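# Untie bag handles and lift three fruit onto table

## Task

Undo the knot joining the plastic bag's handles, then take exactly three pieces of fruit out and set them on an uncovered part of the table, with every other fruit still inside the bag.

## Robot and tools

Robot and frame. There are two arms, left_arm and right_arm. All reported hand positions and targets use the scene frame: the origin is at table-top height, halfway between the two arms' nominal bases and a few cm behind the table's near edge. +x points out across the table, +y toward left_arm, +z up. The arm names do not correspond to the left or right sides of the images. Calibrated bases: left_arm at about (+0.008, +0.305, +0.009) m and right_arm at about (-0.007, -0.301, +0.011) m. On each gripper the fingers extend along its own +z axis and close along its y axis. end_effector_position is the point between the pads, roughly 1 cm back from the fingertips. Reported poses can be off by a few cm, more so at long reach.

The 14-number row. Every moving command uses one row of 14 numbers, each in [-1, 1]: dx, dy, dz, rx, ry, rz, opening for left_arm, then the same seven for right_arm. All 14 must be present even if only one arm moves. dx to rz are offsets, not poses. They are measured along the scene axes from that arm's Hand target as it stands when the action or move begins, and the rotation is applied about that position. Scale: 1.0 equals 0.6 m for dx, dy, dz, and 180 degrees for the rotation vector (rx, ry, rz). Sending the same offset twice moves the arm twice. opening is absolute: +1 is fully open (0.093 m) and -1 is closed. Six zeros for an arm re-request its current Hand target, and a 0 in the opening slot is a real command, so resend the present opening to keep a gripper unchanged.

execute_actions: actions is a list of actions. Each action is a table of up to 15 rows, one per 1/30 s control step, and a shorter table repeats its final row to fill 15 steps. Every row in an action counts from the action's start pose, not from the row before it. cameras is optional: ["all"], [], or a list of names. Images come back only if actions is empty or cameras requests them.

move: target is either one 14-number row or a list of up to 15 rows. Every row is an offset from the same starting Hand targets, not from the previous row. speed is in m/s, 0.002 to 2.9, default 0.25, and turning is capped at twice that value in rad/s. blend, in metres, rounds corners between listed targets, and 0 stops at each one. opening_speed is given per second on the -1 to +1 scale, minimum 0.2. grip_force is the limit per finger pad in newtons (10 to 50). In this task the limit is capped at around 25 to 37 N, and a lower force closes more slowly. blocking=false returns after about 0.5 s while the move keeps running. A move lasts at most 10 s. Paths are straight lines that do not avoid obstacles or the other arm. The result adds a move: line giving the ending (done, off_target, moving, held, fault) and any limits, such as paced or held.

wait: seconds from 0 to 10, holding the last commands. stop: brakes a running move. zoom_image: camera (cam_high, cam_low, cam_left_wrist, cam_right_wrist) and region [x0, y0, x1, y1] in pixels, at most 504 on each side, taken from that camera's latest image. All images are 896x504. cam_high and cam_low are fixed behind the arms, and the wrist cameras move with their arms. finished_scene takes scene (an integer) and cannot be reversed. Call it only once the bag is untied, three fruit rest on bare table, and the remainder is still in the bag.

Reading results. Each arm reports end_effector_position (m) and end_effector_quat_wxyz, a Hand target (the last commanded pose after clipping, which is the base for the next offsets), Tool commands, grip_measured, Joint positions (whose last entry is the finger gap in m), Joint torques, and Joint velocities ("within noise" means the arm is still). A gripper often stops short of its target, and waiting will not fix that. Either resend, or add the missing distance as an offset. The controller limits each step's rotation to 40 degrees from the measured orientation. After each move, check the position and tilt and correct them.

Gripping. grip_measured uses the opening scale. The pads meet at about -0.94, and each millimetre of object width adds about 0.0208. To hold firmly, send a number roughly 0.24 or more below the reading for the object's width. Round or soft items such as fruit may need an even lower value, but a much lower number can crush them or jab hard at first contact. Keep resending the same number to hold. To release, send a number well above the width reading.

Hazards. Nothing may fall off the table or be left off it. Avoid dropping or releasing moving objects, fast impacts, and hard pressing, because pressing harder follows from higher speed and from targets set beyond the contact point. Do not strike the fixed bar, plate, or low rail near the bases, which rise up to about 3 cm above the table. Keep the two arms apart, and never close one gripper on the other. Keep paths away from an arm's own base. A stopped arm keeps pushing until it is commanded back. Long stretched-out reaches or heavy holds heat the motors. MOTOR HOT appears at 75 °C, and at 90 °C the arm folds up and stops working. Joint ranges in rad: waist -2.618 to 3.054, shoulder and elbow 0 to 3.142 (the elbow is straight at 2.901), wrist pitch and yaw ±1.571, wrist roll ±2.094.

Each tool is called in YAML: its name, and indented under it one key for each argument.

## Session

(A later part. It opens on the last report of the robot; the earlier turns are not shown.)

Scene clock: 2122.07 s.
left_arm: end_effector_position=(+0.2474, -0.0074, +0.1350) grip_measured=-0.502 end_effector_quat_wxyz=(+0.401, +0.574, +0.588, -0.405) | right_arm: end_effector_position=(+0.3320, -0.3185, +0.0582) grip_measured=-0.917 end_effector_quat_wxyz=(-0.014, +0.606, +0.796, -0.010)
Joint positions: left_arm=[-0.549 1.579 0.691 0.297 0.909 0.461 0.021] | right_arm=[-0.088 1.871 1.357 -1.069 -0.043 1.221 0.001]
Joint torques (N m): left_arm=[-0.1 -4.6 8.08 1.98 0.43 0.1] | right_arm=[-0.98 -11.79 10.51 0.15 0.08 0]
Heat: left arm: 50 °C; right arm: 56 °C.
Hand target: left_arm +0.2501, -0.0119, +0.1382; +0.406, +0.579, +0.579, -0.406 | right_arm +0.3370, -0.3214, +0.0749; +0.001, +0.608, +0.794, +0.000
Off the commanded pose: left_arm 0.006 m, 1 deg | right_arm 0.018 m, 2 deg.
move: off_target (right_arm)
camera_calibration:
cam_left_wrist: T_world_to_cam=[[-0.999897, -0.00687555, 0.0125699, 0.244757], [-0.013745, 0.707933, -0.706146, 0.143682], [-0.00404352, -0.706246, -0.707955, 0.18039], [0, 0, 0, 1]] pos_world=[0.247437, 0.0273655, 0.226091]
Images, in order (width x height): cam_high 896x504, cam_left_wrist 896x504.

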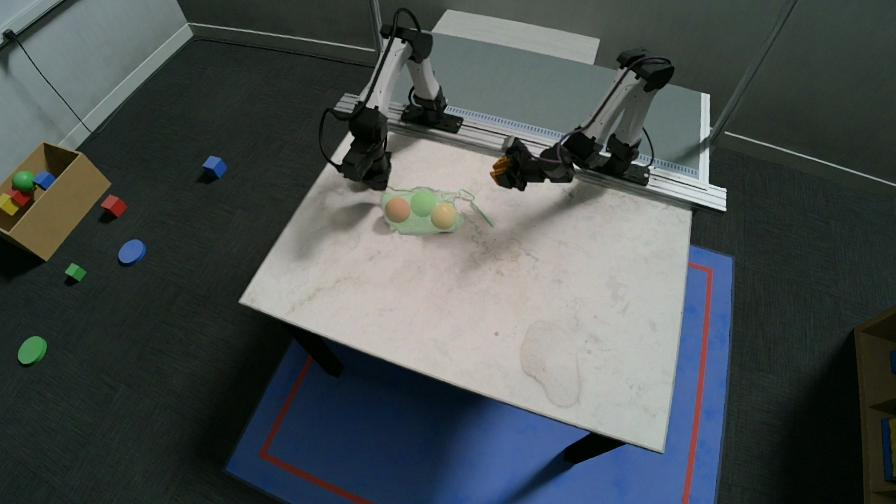

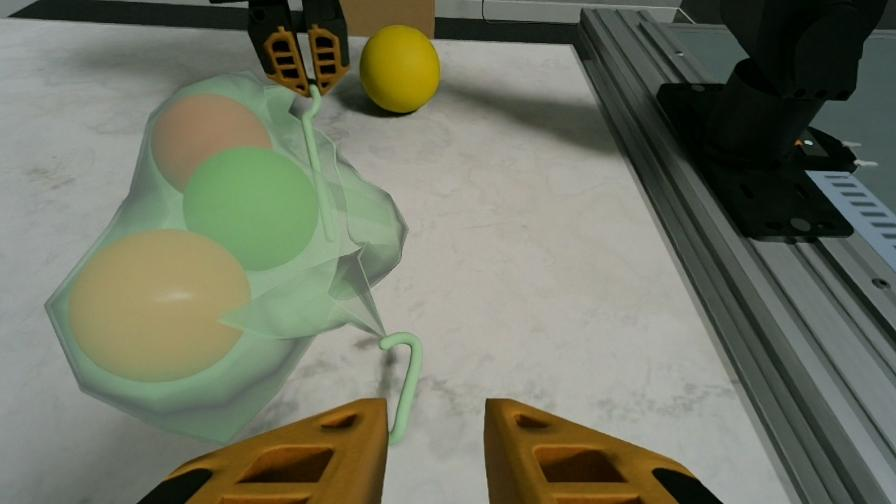

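move:
  target: [0.026,-0.115,-0.13,0.2222,0,0,-0.45,0,0,0,0,0,0,-1]
  speed: 0.15
  cameras: ["cam_left_wrist"]

Scene clock: 2142.40 s.
left_arm: end_effector_position=(+0.2636, -0.0809, +0.0647) grip_measured=-0.452 end_effector_quat_wxyz=(+0.191, +0.680, +0.681, -0.192) | right_arm: end_effector_position=(+0.3318, -0.3185, +0.0582) grip_measured=-0.917 end_effector_quat_wxyz=(-0.015, +0.606, +0.796, -0.011)
Joint positions: left_arm=[-0.836 1.983 1.383 -0.537 0.36 0.63 0.024] | right_arm=[-0.088 1.871 1.357 -1.07 -0.043 1.221 0.001]
Joint torques (N m): left_arm=[0.09 -7.38 8.43 1.2 0.11 0.04] | right_arm=[-0.98 -11.7 10.65 0.15 0.07 -0.01]
Heat: left arm: 49 °C; right arm: 57 °C.
Hand target: left_arm +0.2656, -0.0809, +0.0601; +0.183, +0.683, +0.683, -0.183 | right_arm +0.3369, -0.3214, +0.0749; +0.001, +0.608, +0.794, +0.000
Off the commanded pose: left_arm 0.005 m, 1 deg | right_arm 0.018 m, 2 deg.
move: off_target (right_arm)
camera_calibration:
cam_left_wrist: T_world_to_cam=[[-0.999975, 0.00612981, 0.00359846, 0.263037], [0.00565748, 0.992862, -0.119139, 0.12623], [-0.00430308, -0.119115, -0.992871, 0.144681], [0, 0, 0, 1]] pos_world=[0.262938, -0.109707, 0.157742]
Images, in order (width x height): cam_left_wrist 896x504.

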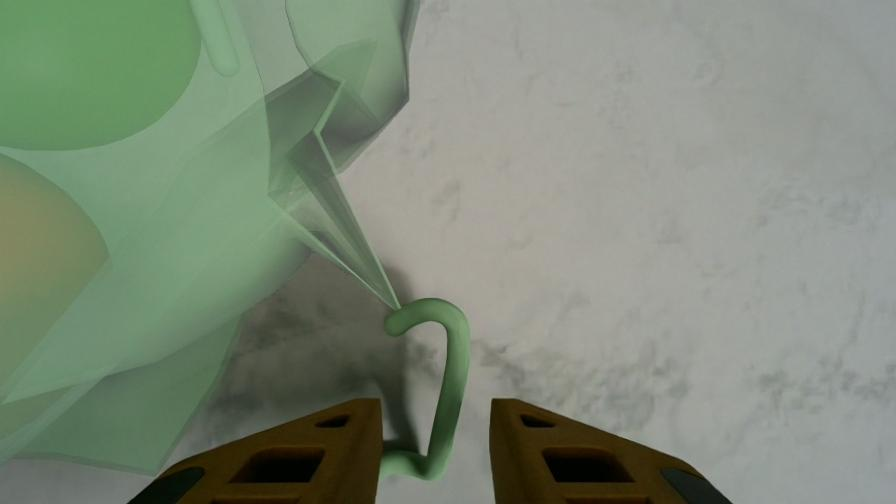

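move:
  target: [-0.0118,-0.0218,-0.0935,0,0,0,-0.45,0,0,0,0,0,0,-1]
  speed: 0.07
  cameras: ["cam_left_wrist"]

Scene clock: 2163.60 s.
left_arm: end_effector_position=(+0.2630, -0.0982, +0.0280) grip_measured=-0.452 end_effector_quat_wxyz=(+0.201, +0.684, +0.675, -0.192) | right_arm: end_effector_position=(+0.3318, -0.3185, +0.0582) grip_measured=-0.917 end_effector_quat_wxyz=(-0.015, +0.606, +0.796, -0.011)
Joint positions: left_arm=[-0.866 2.071 1.347 -0.382 0.348 0.612 0.024] | right_arm=[-0.088 1.871 1.357 -1.07 -0.043 1.221 0.001]
Joint torques (N m): left_arm=[-0.42 -6.46 4.62 1.61 0.1 -0.12] | right_arm=[-0.95 -11.82 10.51 0.17 0.06 -0.02]
Heat: left arm: 45 °C; right arm: 58 °C.
Hand target: left_arm +0.2586, -0.0940, +0.0041; +0.183, +0.683, +0.683, -0.183 | right_arm +0.3369, -0.3214, +0.0749; +0.001, +0.608, +0.794, +0.000
Off the commanded pose: left_arm 0.025 m, 3 deg | right_arm 0.018 m, 2 deg.
move: off_target (left_arm, right_arm)
camera_calibration:
cam_left_wrist: T_world_to_cam=[[-0.999765, 0.0161818, -0.0144428, 0.264116], [0.0179798, 0.990741, -0.134568, 0.136062], [0.0121315, -0.134796, -0.990799, 0.100237], [0, 0, 0, 1]] pos_world=[0.260392, -0.125565, 0.121439]
Images, in order (width x height): cam_left_wrist 896x504.

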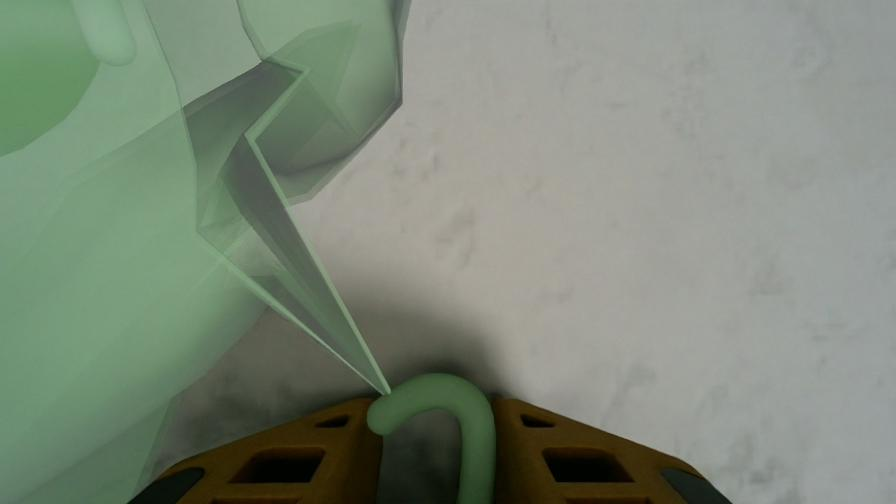

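move:
  target: [0,0,0.01,0,0,0,-1,0,0,0,0,0,0,-1]
  speed: 0.05
  opening_speed: 0.6
  cameras: ["cam_left_wrist"]

Scene clock: 2173.67 s.
left_arm: end_effector_position=(+0.2619, -0.1005, +0.0283) grip_measured=-0.897 end_effector_quat_wxyz=(+0.205, +0.685, +0.672, -0.193) | right_arm: end_effector_position=(+0.3318, -0.3185, +0.0582) grip_measured=-0.917 end_effector_quat_wxyz=(-0.015, +0.606, +0.796, -0.011)
Joint positions: left_arm=[-0.871 2.071 1.345 -0.373 0.348 0.612 0.002] | right_arm=[-0.088 1.871 1.357 -1.07 -0.043 1.221 0.001]
Joint torques (N m): left_arm=[-0.02 -7.17 5.64 1.37 0.1 -0.12] | right_arm=[-0.91 -11.7 10.55 0.17 0.05 -0.02]
Heat: left arm: 45 °C; right arm: 58 °C.
Hand target: left_arm +0.2587, -0.0940, +0.0101; +0.183, +0.683, +0.683, -0.183 | right_arm +0.3369, -0.3214, +0.0749; +0.001, +0.608, +0.794, +0.000
Off the commanded pose: left_arm 0.020 m, 3 deg | right_arm 0.018 m, 2 deg.
move: off_target (left_arm, right_arm)
camera_calibration:
cam_left_wrist: T_world_to_cam=[[-0.9996, 0.0206251, -0.0193452, 0.26356], [0.0231346, 0.989876, -0.140038, 0.137053], [0.0162611, -0.140429, -0.989957, 0.0986371], [0, 0, 0, 1]] pos_world=[0.25868, -0.127249, 0.121938]
Images, in order (width x height): cam_left_wrist 896x504.

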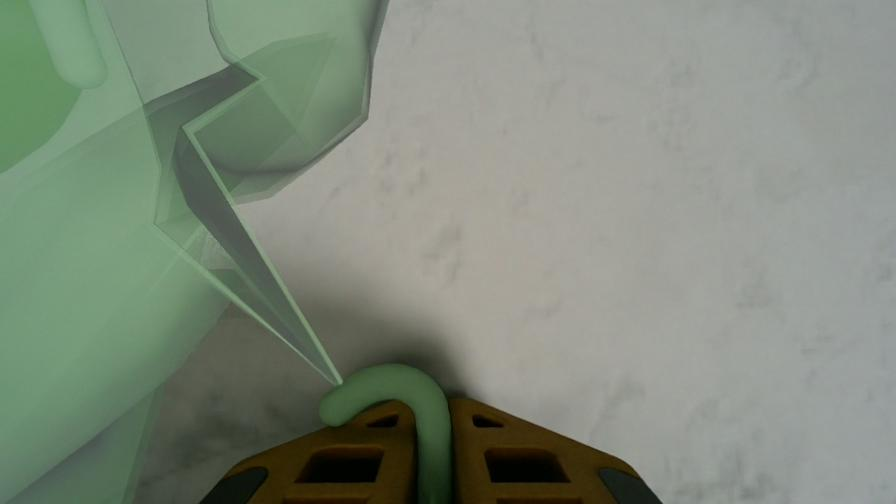

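move:
  target:
    - [0.0,0.02,0.18,0,0,0,-1,0,-0.02,0.09,0,0,0,-1]
    - [0.235,0.065,0.2,0,0,0,-1,0.13,-0.02,0.1,0,0,0,-1]
  speed: 0.08
  blend: [0.03,0]
  cameras: ["cam_left_wrist","cam_right_wrist","cam_high"]

zoom_image:
  camera: "cam_high"
  region: [350, 120, 520, 255]

Scene clock: 2191.77 s.
left_arm: end_effector_position=(+0.3989, -0.0555, +0.1362) grip_measured=-0.897 end_effector_quat_wxyz=(+0.192, +0.681, +0.684, -0.180) | right_arm: end_effector_position=(+0.4130, -0.3341, +0.1350) grip_measured=-0.917 end_effector_quat_wxyz=(+0.006, +0.605, +0.796, +0.002)
Joint positions: left_arm=[-0.59 2.332 2.236 -1.134 0.429 0.879 0.002] | right_arm=[-0.118 2.134 2.048 -1.452 -0.043 1.192 0.001]
Joint torques (N m): left_arm=[0.53 -9.24 8.51 0.95 0.42 0.05] | right_arm=[-0.09 -9.31 11.28 0.28 0.03 0.11]
Heat: left arm: 46 °C; right arm: 59 °C.
Hand target: left_arm +0.3996, -0.0551, +0.1300; +0.183, +0.683, +0.683, -0.183 | right_arm +0.4150, -0.3334, +0.1350; +0.001, +0.608, +0.794, +0.000
Off the commanded pose: left_arm 0.006 m, 1 deg | right_arm 0.002 m, 1 deg.
move: done
camera_calibration:
cam_left_wrist: T_world_to_cam=[[-0.999906, -0.000710287, -0.0136646, 0.399816], [0.000699173, 0.994695, -0.102866, 0.10866], [0.0136652, -0.102866, -0.994601, 0.213363], [0, 0, 0, 1]] pos_world=[0.396787, -0.0858522, 0.228852]
cam_right_wrist: T_world_to_cam=[[-0.961034, -0.27625, -0.00995304, 0.305806], [-0.256837, 0.879029, 0.401675, 0.385302], [-0.102214, 0.38858, -0.915728, 0.38159], [0, 0, 0, 1]] pos_world=[0.431854, -0.402491, 0.19771]
Images, in order (width x height): cam_high 896x504, cam_left_wrist 896x504, cam_right_wrist 896x504.

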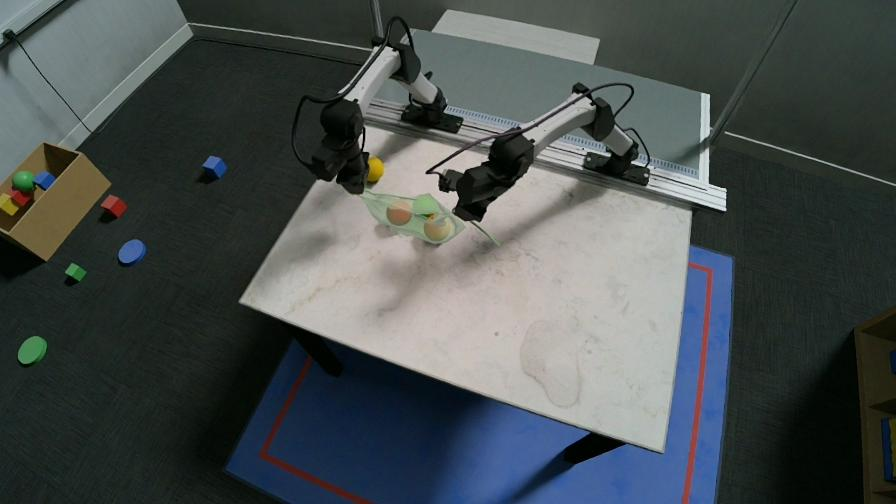

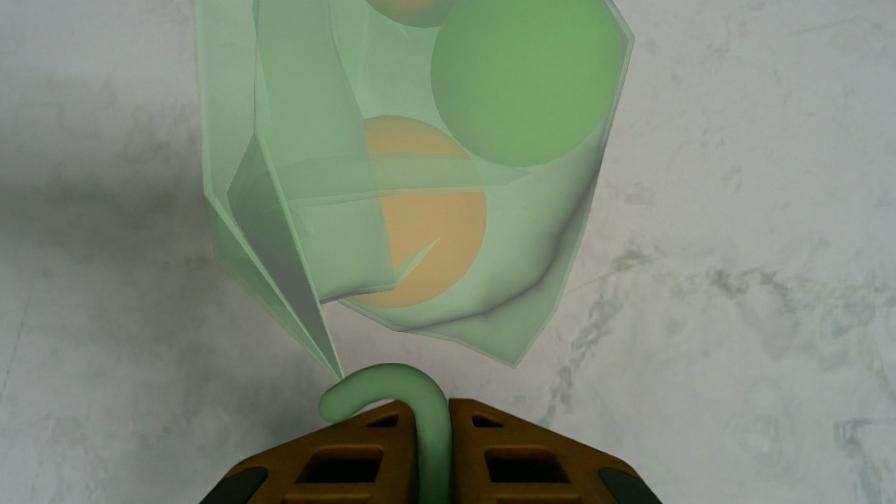

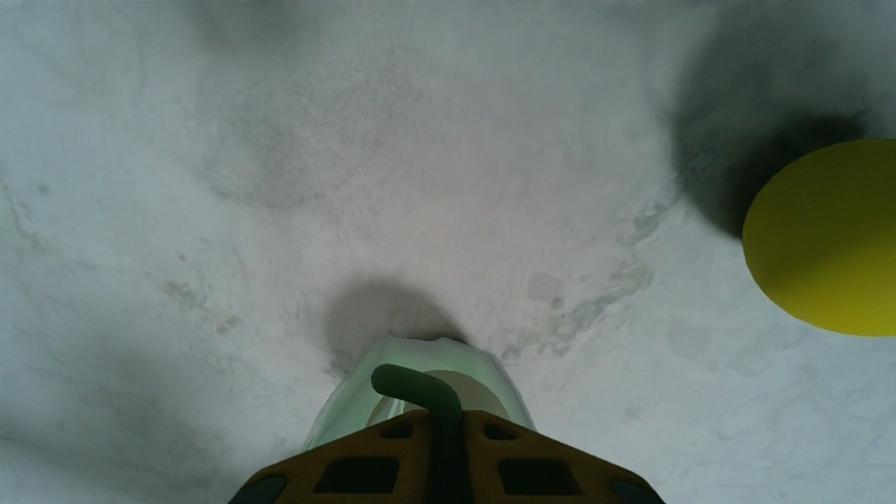

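Scaled by 2.965 from the camera's 896x504 image, which has a finer 1280x720 frame.

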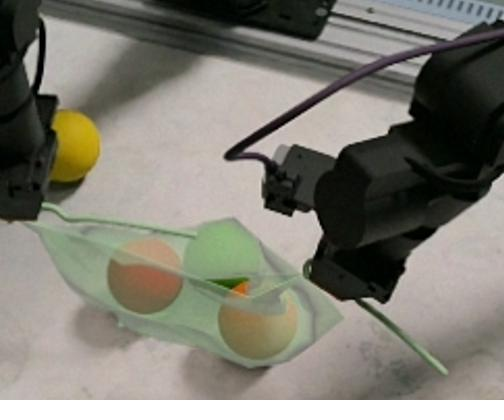

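move:
  target:
    - [-0.0577,0.0083,-0.05,0,0,0,-1,-0.0767,-0.0033,-0.0583,0,0,0,-1]
    - [-0.0577,-0.05,-0.1,0,0,0,-1,-0.0767,0.0473,-0.11,0,0,0,-1]
  speed: 0.08
  blend: [0.0,0]
  cameras: ["cam_left_wrist","cam_right_wrist","cam_high"]

zoom_image:
  camera: "cam_high"
  region: [350, 150, 500, 270]

Scene clock: 2222.77 s.
left_arm: end_effector_position=(+0.3587, -0.0824, +0.0732) grip_measured=-0.897 end_effector_quat_wxyz=(+0.180, +0.686, +0.679, -0.190) | right_arm: end_effector_position=(+0.3687, -0.3055, +0.0621) grip_measured=-0.917 end_effector_quat_wxyz=(-0.011, +0.605, +0.796, -0.008)
Joint positions: left_arm=[-0.682 2.274 1.89 -0.837 0.419 0.801 0.002] | right_arm=[-0.046 1.991 1.544 -1.126 -0.043 1.262 0.001]
Joint torques (N m): left_arm=[0.2 -9.35 8.53 1.23 0.19 -0.11] | right_arm=[-0.16 -12.9 6.39 0.61 0.05 0.07]
Heat: left arm: 50 °C; right arm: 60 °C.
Hand target: left_arm +0.3650, -0.0851, +0.0700; +0.183, +0.683, +0.683, -0.183 | right_arm +0.3689, -0.3050, +0.0689; +0.001, +0.608, +0.794, +0.000
Off the commanded pose: left_arm 0.008 m, 1 deg | right_arm 0.007 m, 2 deg.
move: done
camera_calibration:
cam_left_wrist: T_world_to_cam=[[-0.99968, 0.0210155, 0.0140512, 0.358503], [0.0194959, 0.994726, -0.100698, 0.122068], [-0.0160933, -0.100391, -0.994818, 0.159317], [0, 0, 0, 1]] pos_world=[0.358573, -0.112964, 0.165746]
cam_right_wrist: T_world_to_cam=[[-0.960803, -0.276085, 0.0252098, 0.268159], [-0.241281, 0.877523, 0.414412, 0.371055], [-0.136535, 0.392086, -0.90974, 0.31247], [0, 0, 0, 1]] pos_world=[0.38984, -0.37409, 0.123736]
Images, in order (width x height): cam_high 896x504, cam_left_wrist 896x504, cam_right_wrist 896x504.

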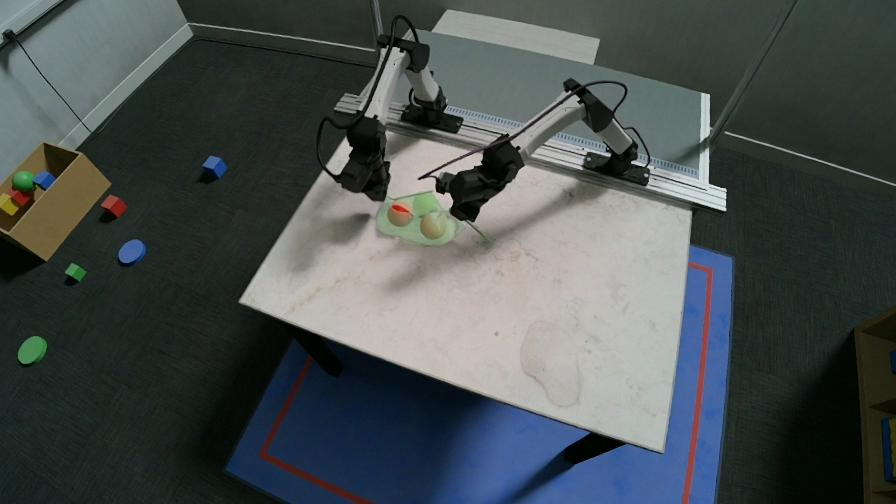

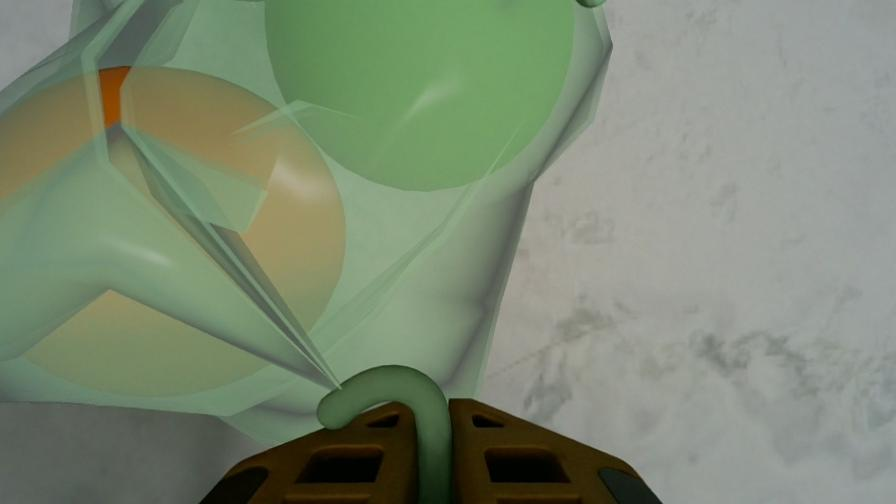

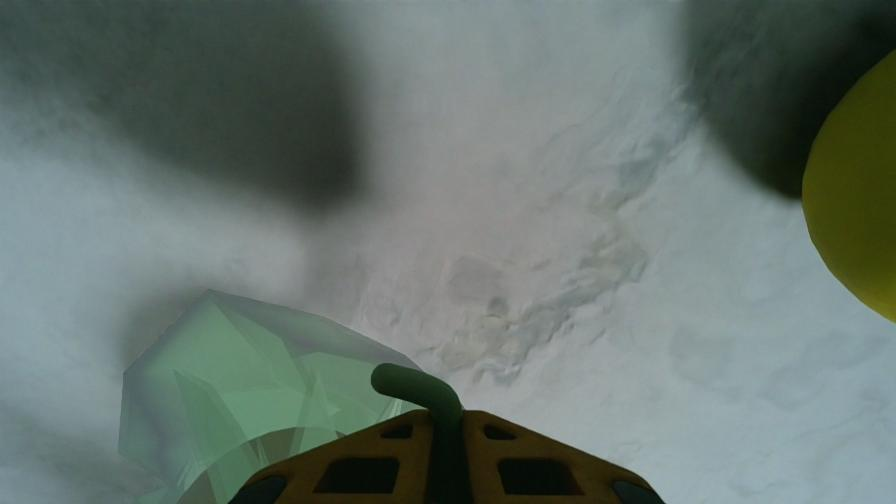

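Scaled by 3.360 from the camera's 896x504 image, which has a finer 1280x720 frame.

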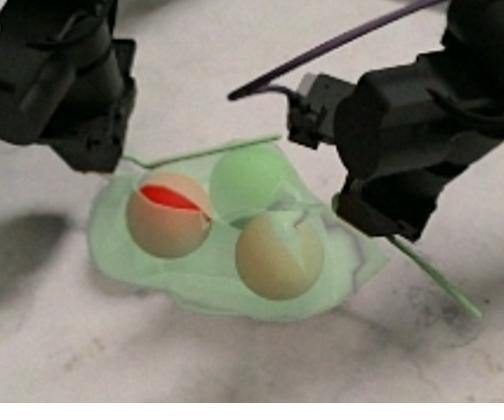

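move:
  target: [0.0,-0.05,-0.02,0,0,0,-1,0.0,0.05,-0.02,0,0,0,-1]
  speed: 0.08
  cameras: ["cam_left_wrist","cam_high"]

zoom_image:
  camera: "cam_high"
  region: [350, 150, 500, 270]

Scene clock: 2237.37 s.
left_arm: end_effector_position=(+0.3597, -0.1145, +0.0640) grip_measured=-0.897 end_effector_quat_wxyz=(+0.185, +0.687, +0.677, -0.190) | right_arm: end_effector_position=(+0.3694, -0.2748, +0.0533) grip_measured=-0.917 end_effector_quat_wxyz=(-0.007, +0.605, +0.796, -0.005)
Joint positions: left_arm=[-0.732 2.365 2.004 -0.829 0.401 0.754 0.002] | right_arm=[0.037 1.991 1.514 -1.082 -0.043 1.345 0.001]
Joint torques (N m): left_arm=[0.38 -9.62 8.62 1.22 0.18 -0.12] | right_arm=[-0.23 -11.82 6.3 0.61 0.07 0.07]
Heat: left arm: 53 °C; right arm: 59 °C.
Hand target: left_arm +0.3651, -0.1150, +0.0579; +0.183, +0.683, +0.683, -0.183 | right_arm +0.3690, -0.2750, +0.0569; +0.001, +0.608, +0.794, +0.000
Off the commanded pose: left_arm 0.008 m, 1 deg | right_arm 0.004 m, 1 deg.
move: done
camera_calibration:
cam_left_wrist: T_world_to_cam=[[-0.999719, 0.0233187, 0.0042422, 0.361246], [0.0227243, 0.993887, -0.108034, 0.152245], [-0.00673548, -0.107907, -0.994138, 0.142667], [0, 0, 0, 1]] pos_world=[0.358646, -0.144343, 0.156746]
Images, in order (width x height): cam_high 896x504, cam_left_wrist 896x504.

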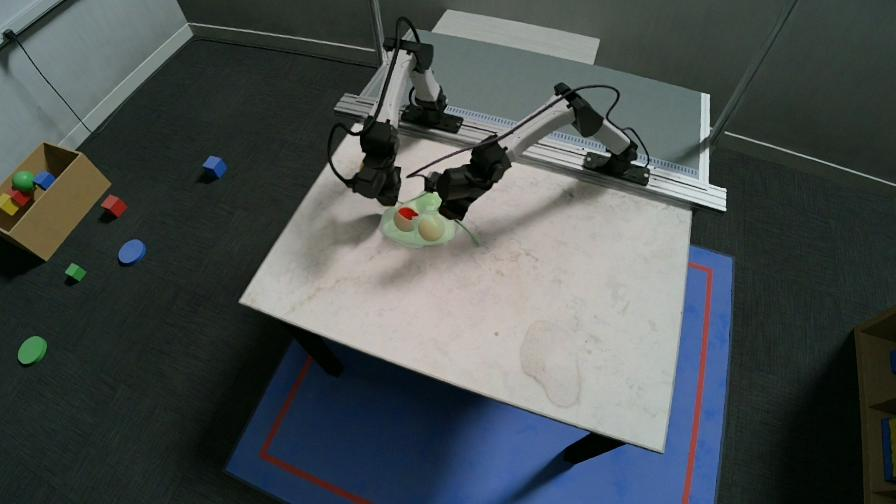

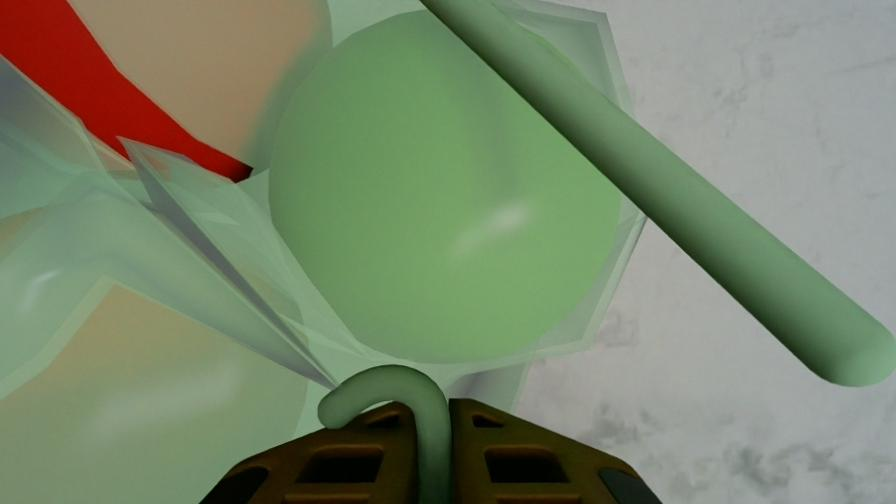

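Scaled by 3.360 from the camera's 896x504 image, which has a finer 1280x720 frame.

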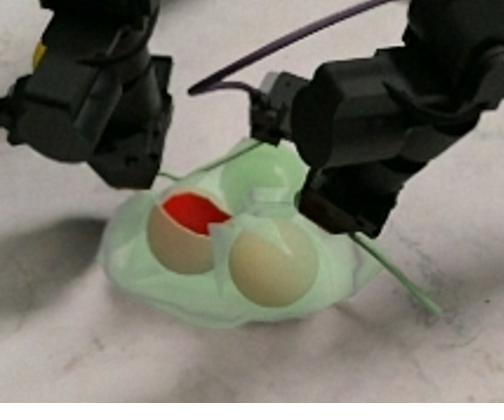

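move:
  target:
    - [0,0,0,0,0,0,-1,0.0,0.0,0.0,0,0,0,-0.6]
    - [0,0,0,0,0,0,-1,-0.05,-0.05,0.15,0,0,0,-0.6]
    - [0,0,0,0,0,0,-1,-0.12,0.03,0.31,-0.17,-0.1,0.29,-1]
  speed: 0.15
  opening_speed: 0.8
  blend: [0,0.03,0]
  cameras: ["cam_left_wrist","cam_right_wrist","cam_high"]

zoom_image:
  camera: "cam_high"
  region: [350, 150, 500, 270]

Scene clock: 2251.97 s.
left_arm: end_effector_position=(+0.3598, -0.1144, +0.0640) grip_measured=-0.897 end_effector_quat_wxyz=(+0.185, +0.687, +0.677, -0.190) | right_arm: end_effector_position=(+0.2990, -0.2554, +0.2391) grip_measured=-0.987 end_effector_quat_wxyz=(+0.261, +0.177, +0.943, -0.109)
Joint positions: left_arm=[-0.732 2.365 2.004 -0.829 0.401 0.753 0.002] | right_arm=[0.34 1.357 1.422 -1.233 0.42 0.648 0]
Joint torques (N m): left_arm=[0.42 -9.63 8.68 1.22 0.17 -0.13] | right_arm=[0.25 -6.95 7.2 1.54 0.46 -0.09]
Heat: left arm: 54 °C; right arm: 58 °C.
Hand target: left_arm +0.3651, -0.1150, +0.0579; +0.183, +0.683, +0.683, -0.183 | right_arm +0.2969, -0.2570, +0.2429; +0.273, +0.175, +0.940, -0.110
Off the commanded pose: left_arm 0.008 m, 1 deg | right_arm 0.005 m, 1 deg.
move: done
camera_calibration:
cam_left_wrist: T_world_to_cam=[[-0.999731, 0.0228109, 0.00419726, 0.361184], [0.0222263, 0.993932, -0.107727, 0.152383], [-0.00662915, -0.107605, -0.994172, 0.142678], [0, 0, 0, 1]] pos_world=[0.358646, -0.144344, 0.156746]
cam_right_wrist: T_world_to_cam=[[-0.383645, -0.916048, 0.116926, -0.147264], [-0.91941, 0.367006, -0.141391, 0.442286], [0.0866083, -0.161747, -0.983024, 0.253706], [0, 0, 0, 1]] pos_world=[0.328173, -0.256186, 0.329154]
Images, in order (width x height): cam_high 896x504, cam_left_wrist 896x504, cam_right_wrist 896x504.

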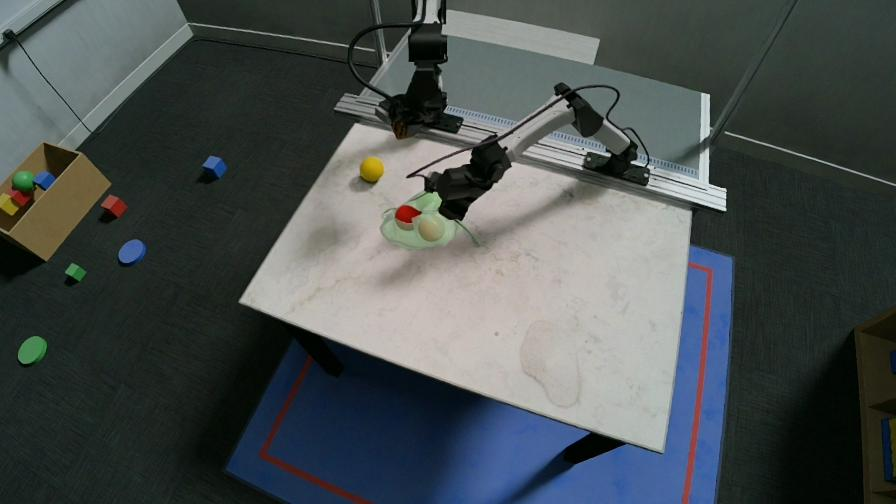

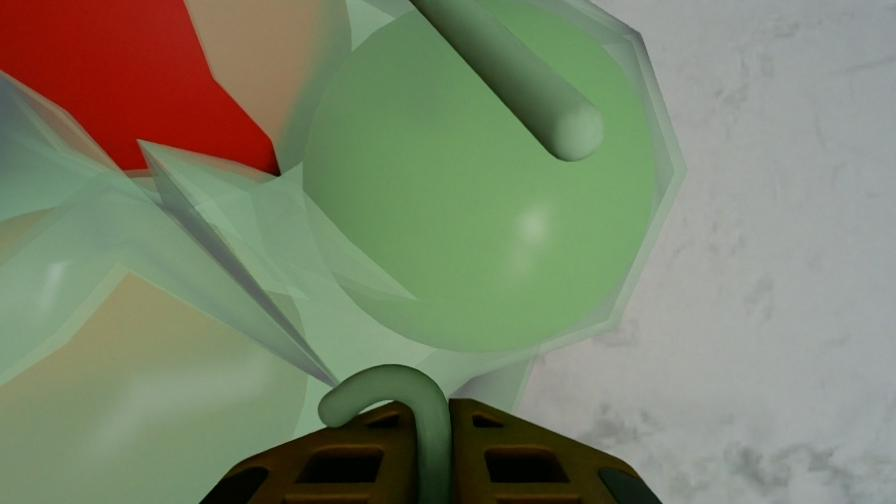

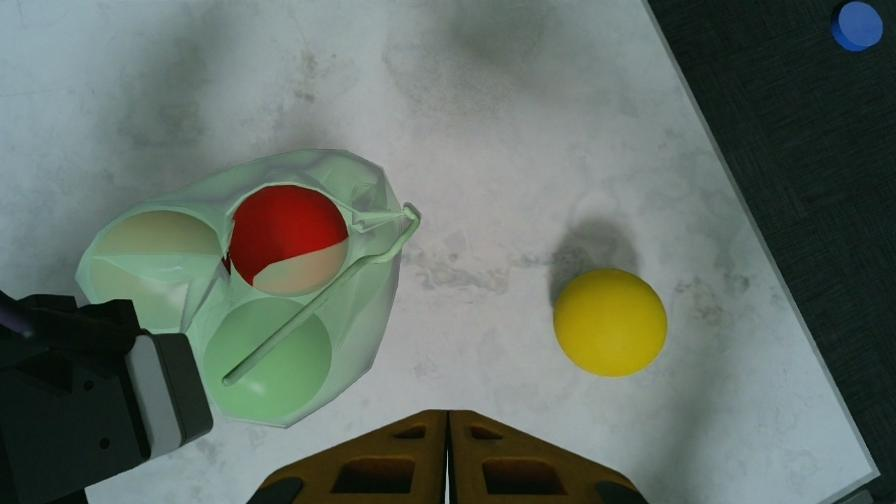

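Scaled by 3.360 from the camera's 896x504 image, which has a finer 1280x720 frame.

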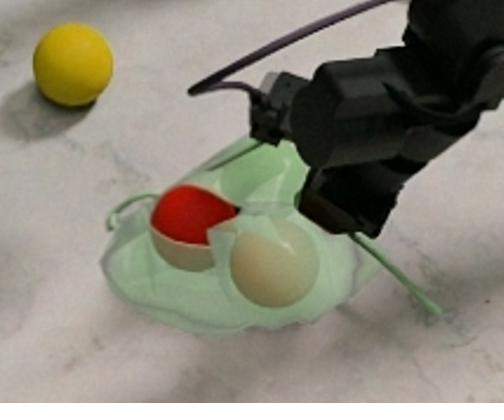

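move:
  target:
    - [0,0,-0.02,0,0,0,-1,0,0,0,0,0,0,-1]
    - [0,0,-0.02,0,0,0,-0.6,0,0,0,0,0,0,-1]
    - [0,0.08,0.13,0,0,0,-0.6,0,0,0,0,0,0,1]
    - [-0.08,0.3,0.2,0,0,0,-0.6,0,0,0,0,0,0,1]
  speed: 0.15
  opening_speed: 1.0
  blend: [0,0,0.03,0]
  cameras: ["cam_right_wrist"]

Scene clock: 2291.50 s.
left_arm: end_effector_position=(+0.3247, +0.0614, +0.1769) grip_measured=-0.602 end_effector_quat_wxyz=(+0.188, +0.681, +0.685, -0.179) | right_arm: end_effector_position=(+0.2991, -0.2554, +0.2391) grip_measured=+1.000 end_effector_quat_wxyz=(+0.261, +0.177, +0.943, -0.109)
Joint positions: left_arm=[-0.439 1.81 1.623 -1.121 0.47 1.04 0.016] | right_arm=[0.34 1.357 1.422 -1.233 0.421 0.648 0.093]
Joint torques (N m): left_arm=[0.44 -9.09 5.31 0.79 0.47 0.06] | right_arm=[0.18 -7.1 7.01 1.54 0.48 -0.1]
Heat: left arm: 57 °C; right arm: 57 °C.
Hand target: left_arm +0.3172, +0.0650, +0.1779; +0.183, +0.683, +0.683, -0.183 | right_arm +0.2969, -0.2571, +0.2429; +0.273, +0.175, +0.939, -0.110
Off the commanded pose: left_arm 0.008 m, 1 deg | right_arm 0.005 m, 1 deg.
move: done; blend cut to 0 m at target 3; target 2's new opening was sent with left_arm's hand 0.017 m and 2 deg from that target
camera_calibration:
cam_right_wrist: T_world_to_cam=[[-0.383807, -0.915952, 0.117149, -0.147362], [-0.919333, 0.367111, -0.141621, 0.442415], [0.0867117, -0.162054, -0.982965, 0.253656], [0, 0, 0, 1]] pos_world=[0.328173, -0.256286, 0.329254]
Images, in order (width x height): cam_right_wrist 896x504.

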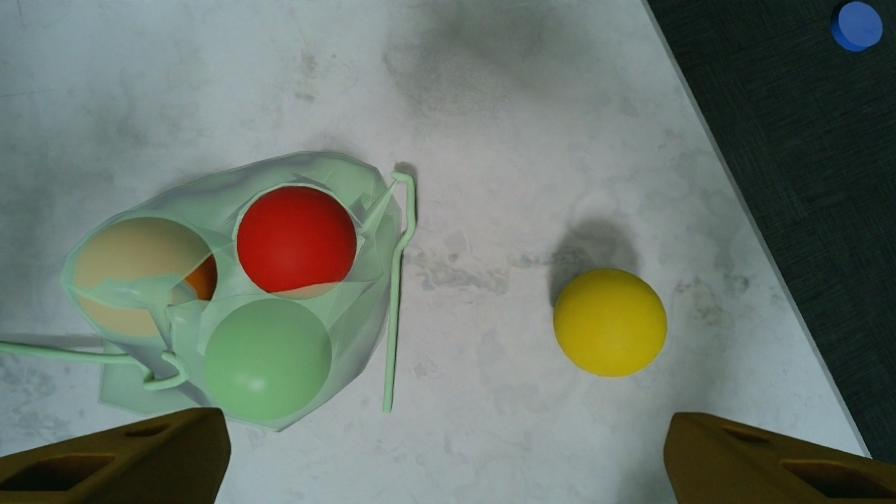

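move:
  target: [0,0,0,0,0,0,-0.6,0.1635,0.0668,-0.1882,0.0555,0.0631,0.0678,1]
  speed: 0.2
  cameras: ["cam_right_wrist","cam_left_wrist"]

Scene clock: 2319.20 s.
left_arm: end_effector_position=(+0.3247, +0.0614, +0.1769) grip_measured=-0.602 end_effector_quat_wxyz=(+0.188, +0.681, +0.685, -0.179) | right_arm: end_effector_position=(+0.3837, -0.2173, +0.1230) grip_measured=+1.000 end_effector_quat_wxyz=(+0.159, +0.084, +0.983, -0.024)
Joint positions: left_arm=[-0.439 1.81 1.623 -1.121 0.47 1.04 0.016] | right_arm=[0.241 1.749 1.434 -0.933 0.114 0.409 0.093]
Joint torques (N m): left_arm=[0.44 -9.06 5.24 0.82 0.44 0.08] | right_arm=[-0.98 -7.5 12.22 1.41 0.01 -0.09]
Heat: left arm: 55 °C; right arm: 57 °C.
Hand target: left_arm +0.3172, +0.0650, +0.1779; +0.183, +0.683, +0.683, -0.183 | right_arm +0.3950, -0.2169, +0.1301; +0.173, +0.085, +0.981, -0.015
Off the commanded pose: left_arm 0.008 m, 1 deg | right_arm 0.013 m, 2 deg.
move: off_target (right_arm)
camera_calibration:
cam_left_wrist: T_world_to_cam=[[-0.999953, -0.000687108, -0.00964993, 0.325602], [0.00024618, 0.995344, -0.0963818, -0.004416], [0.00967123, -0.0963797, -0.995298, 0.267796], [0, 0, 0, 1]] pos_world=[0.322998, 0.0304293, 0.269253]
cam_right_wrist: T_world_to_cam=[[-0.16429, -0.986148, 0.0228288, -0.154205], [-0.981349, 0.165745, 0.0973808, 0.440341], [-0.0998156, -0.00640435, -0.994985, 0.245188], [0, 0, 0, 1]] pos_world=[0.431267, -0.223483, 0.204598]
Images, in order (width x height): cam_left_wrist 896x504, cam_right_wrist 896x504.

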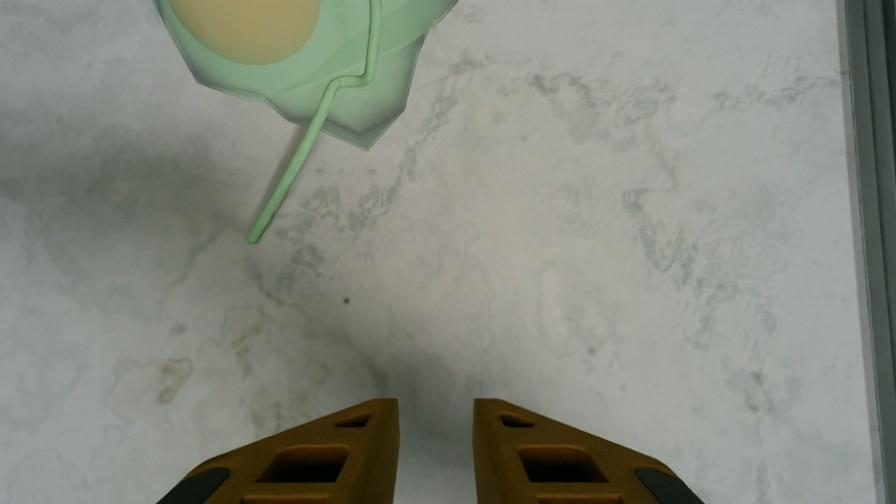

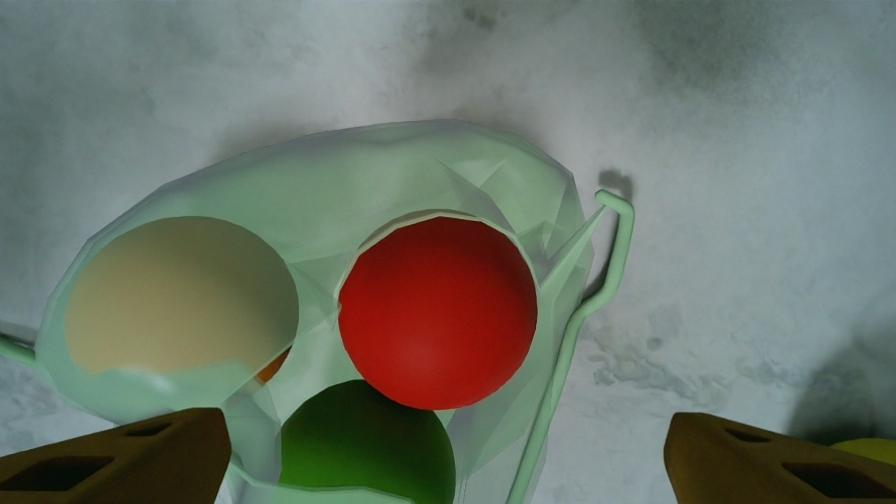

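move:
  target: [0,0,0,0,0,0,-0.6,0.0,-0.002,-0.07,0,0,0.0667,1]
  speed: 0.12
  cameras: ["cam_right_wrist"]

Scene clock: 2357.27 s.
left_arm: end_effector_position=(+0.3247, +0.0614, +0.1769) grip_measured=-0.602 end_effector_quat_wxyz=(+0.188, +0.681, +0.685, -0.179) | right_arm: end_effector_position=(+0.3959, -0.2146, +0.0975) grip_measured=+1.000 end_effector_quat_wxyz=(+0.182, -0.018, +0.983, +0.002)
Joint positions: left_arm=[-0.439 1.81 1.623 -1.121 0.47 1.04 0.016] | right_arm=[0.209 1.754 1.319 -0.742 0.033 0.181 0.093]
Joint torques (N m): left_arm=[0.43 -9.11 5.3 0.81 0.44 0.08] | right_arm=[-0.94 -7.27 7.35 1.59 -0.02 -0.1]
Heat: left arm: 54 °C; right arm: 64 °C.
Hand target: left_arm +0.3172, +0.0650, +0.1779; +0.183, +0.683, +0.683, -0.183 | right_arm +0.3949, -0.2181, +0.0880; +0.174, -0.018, +0.985, +0.003
Off the commanded pose: left_arm 0.008 m, 1 deg | right_arm 0.010 m, 1 deg.
move: done
camera_calibration:
cam_right_wrist: T_world_to_cam=[[0.0451329, -0.99896, 0.006406, -0.233034], [-0.997547, -0.0447237, 0.0538574, 0.419905], [-0.0535149, -0.00882103, -0.998528, 0.202463], [0, 0, 0, 1]] pos_world=[0.440227, -0.212226, 0.181042]
Images, in order (width x height): cam_right_wrist 896x504.

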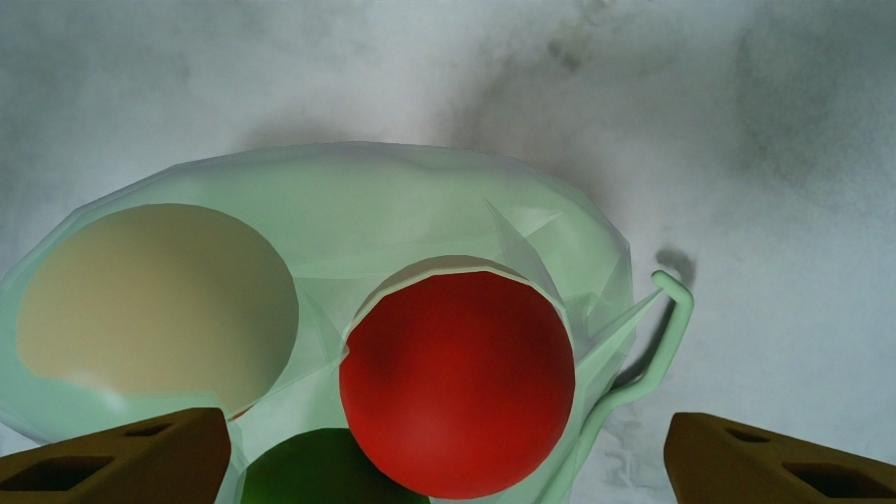

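move:
  target:
    - [0,0,0,0,0,0,-0.6,0.0,-0.0057,0.0,0,0,0,0.807]
    - [0,0,0,0,0,0,-0.6,0.0,-0.0057,-0.0858,0,0,0,0.807]
  speed: 0.08
  cameras: ["cam_right_wrist"]

Scene clock: 2380.50 s.
left_arm: end_effector_position=(+0.3247, +0.0614, +0.1769) grip_measured=-0.602 end_effector_quat_wxyz=(+0.188, +0.681, +0.685, -0.179) | right_arm: end_effector_position=(+0.3978, -0.2196, +0.0461) grip_measured=+0.808 end_effector_quat_wxyz=(+0.182, -0.018, +0.983, +0.002)
Joint positions: left_arm=[-0.439 1.81 1.623 -1.121 0.47 1.04 0.016] | right_arm=[0.199 1.819 1.186 -0.542 0.029 0.172 0.084]
Joint torques (N m): left_arm=[0.43 -9.03 5.34 0.8 0.45 0.08] | right_arm=[-0.62 -7.43 6.95 1.59 -0.01 -0.06]
Heat: left arm: 54 °C; right arm: 59 °C.
Hand target: left_arm +0.3172, +0.0650, +0.1779; +0.183, +0.683, +0.683, -0.183 | right_arm +0.3950, -0.2216, +0.0365; +0.174, -0.018, +0.985, +0.003
Off the commanded pose: left_arm 0.008 m, 1 deg | right_arm 0.010 m, 1 deg.
move: done
camera_calibration:
cam_right_wrist: T_world_to_cam=[[0.0453086, -0.998955, 0.00600972, -0.237806], [-0.997555, -0.044923, 0.0535418, 0.424241], [-0.0532159, -0.00842093, -0.998548, 0.151247], [0, 0, 0, 1]] pos_world=[0.442027, -0.217226, 0.129742]
Images, in order (width x height): cam_right_wrist 896x504.

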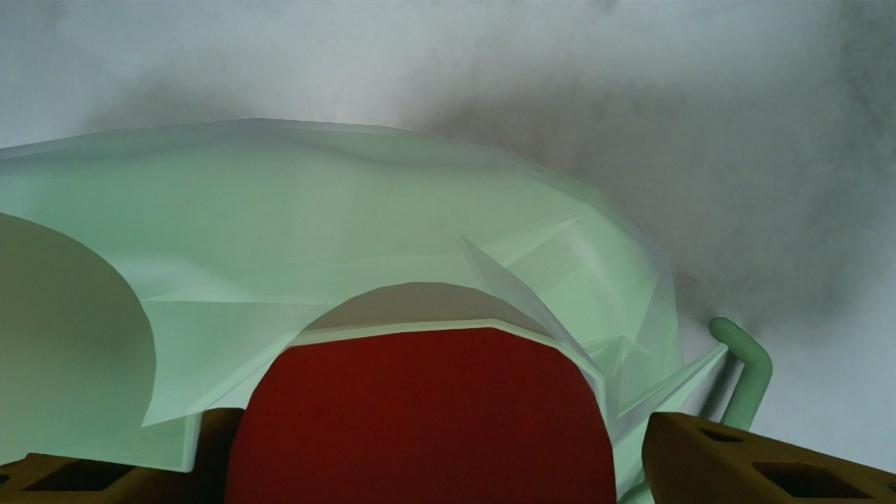

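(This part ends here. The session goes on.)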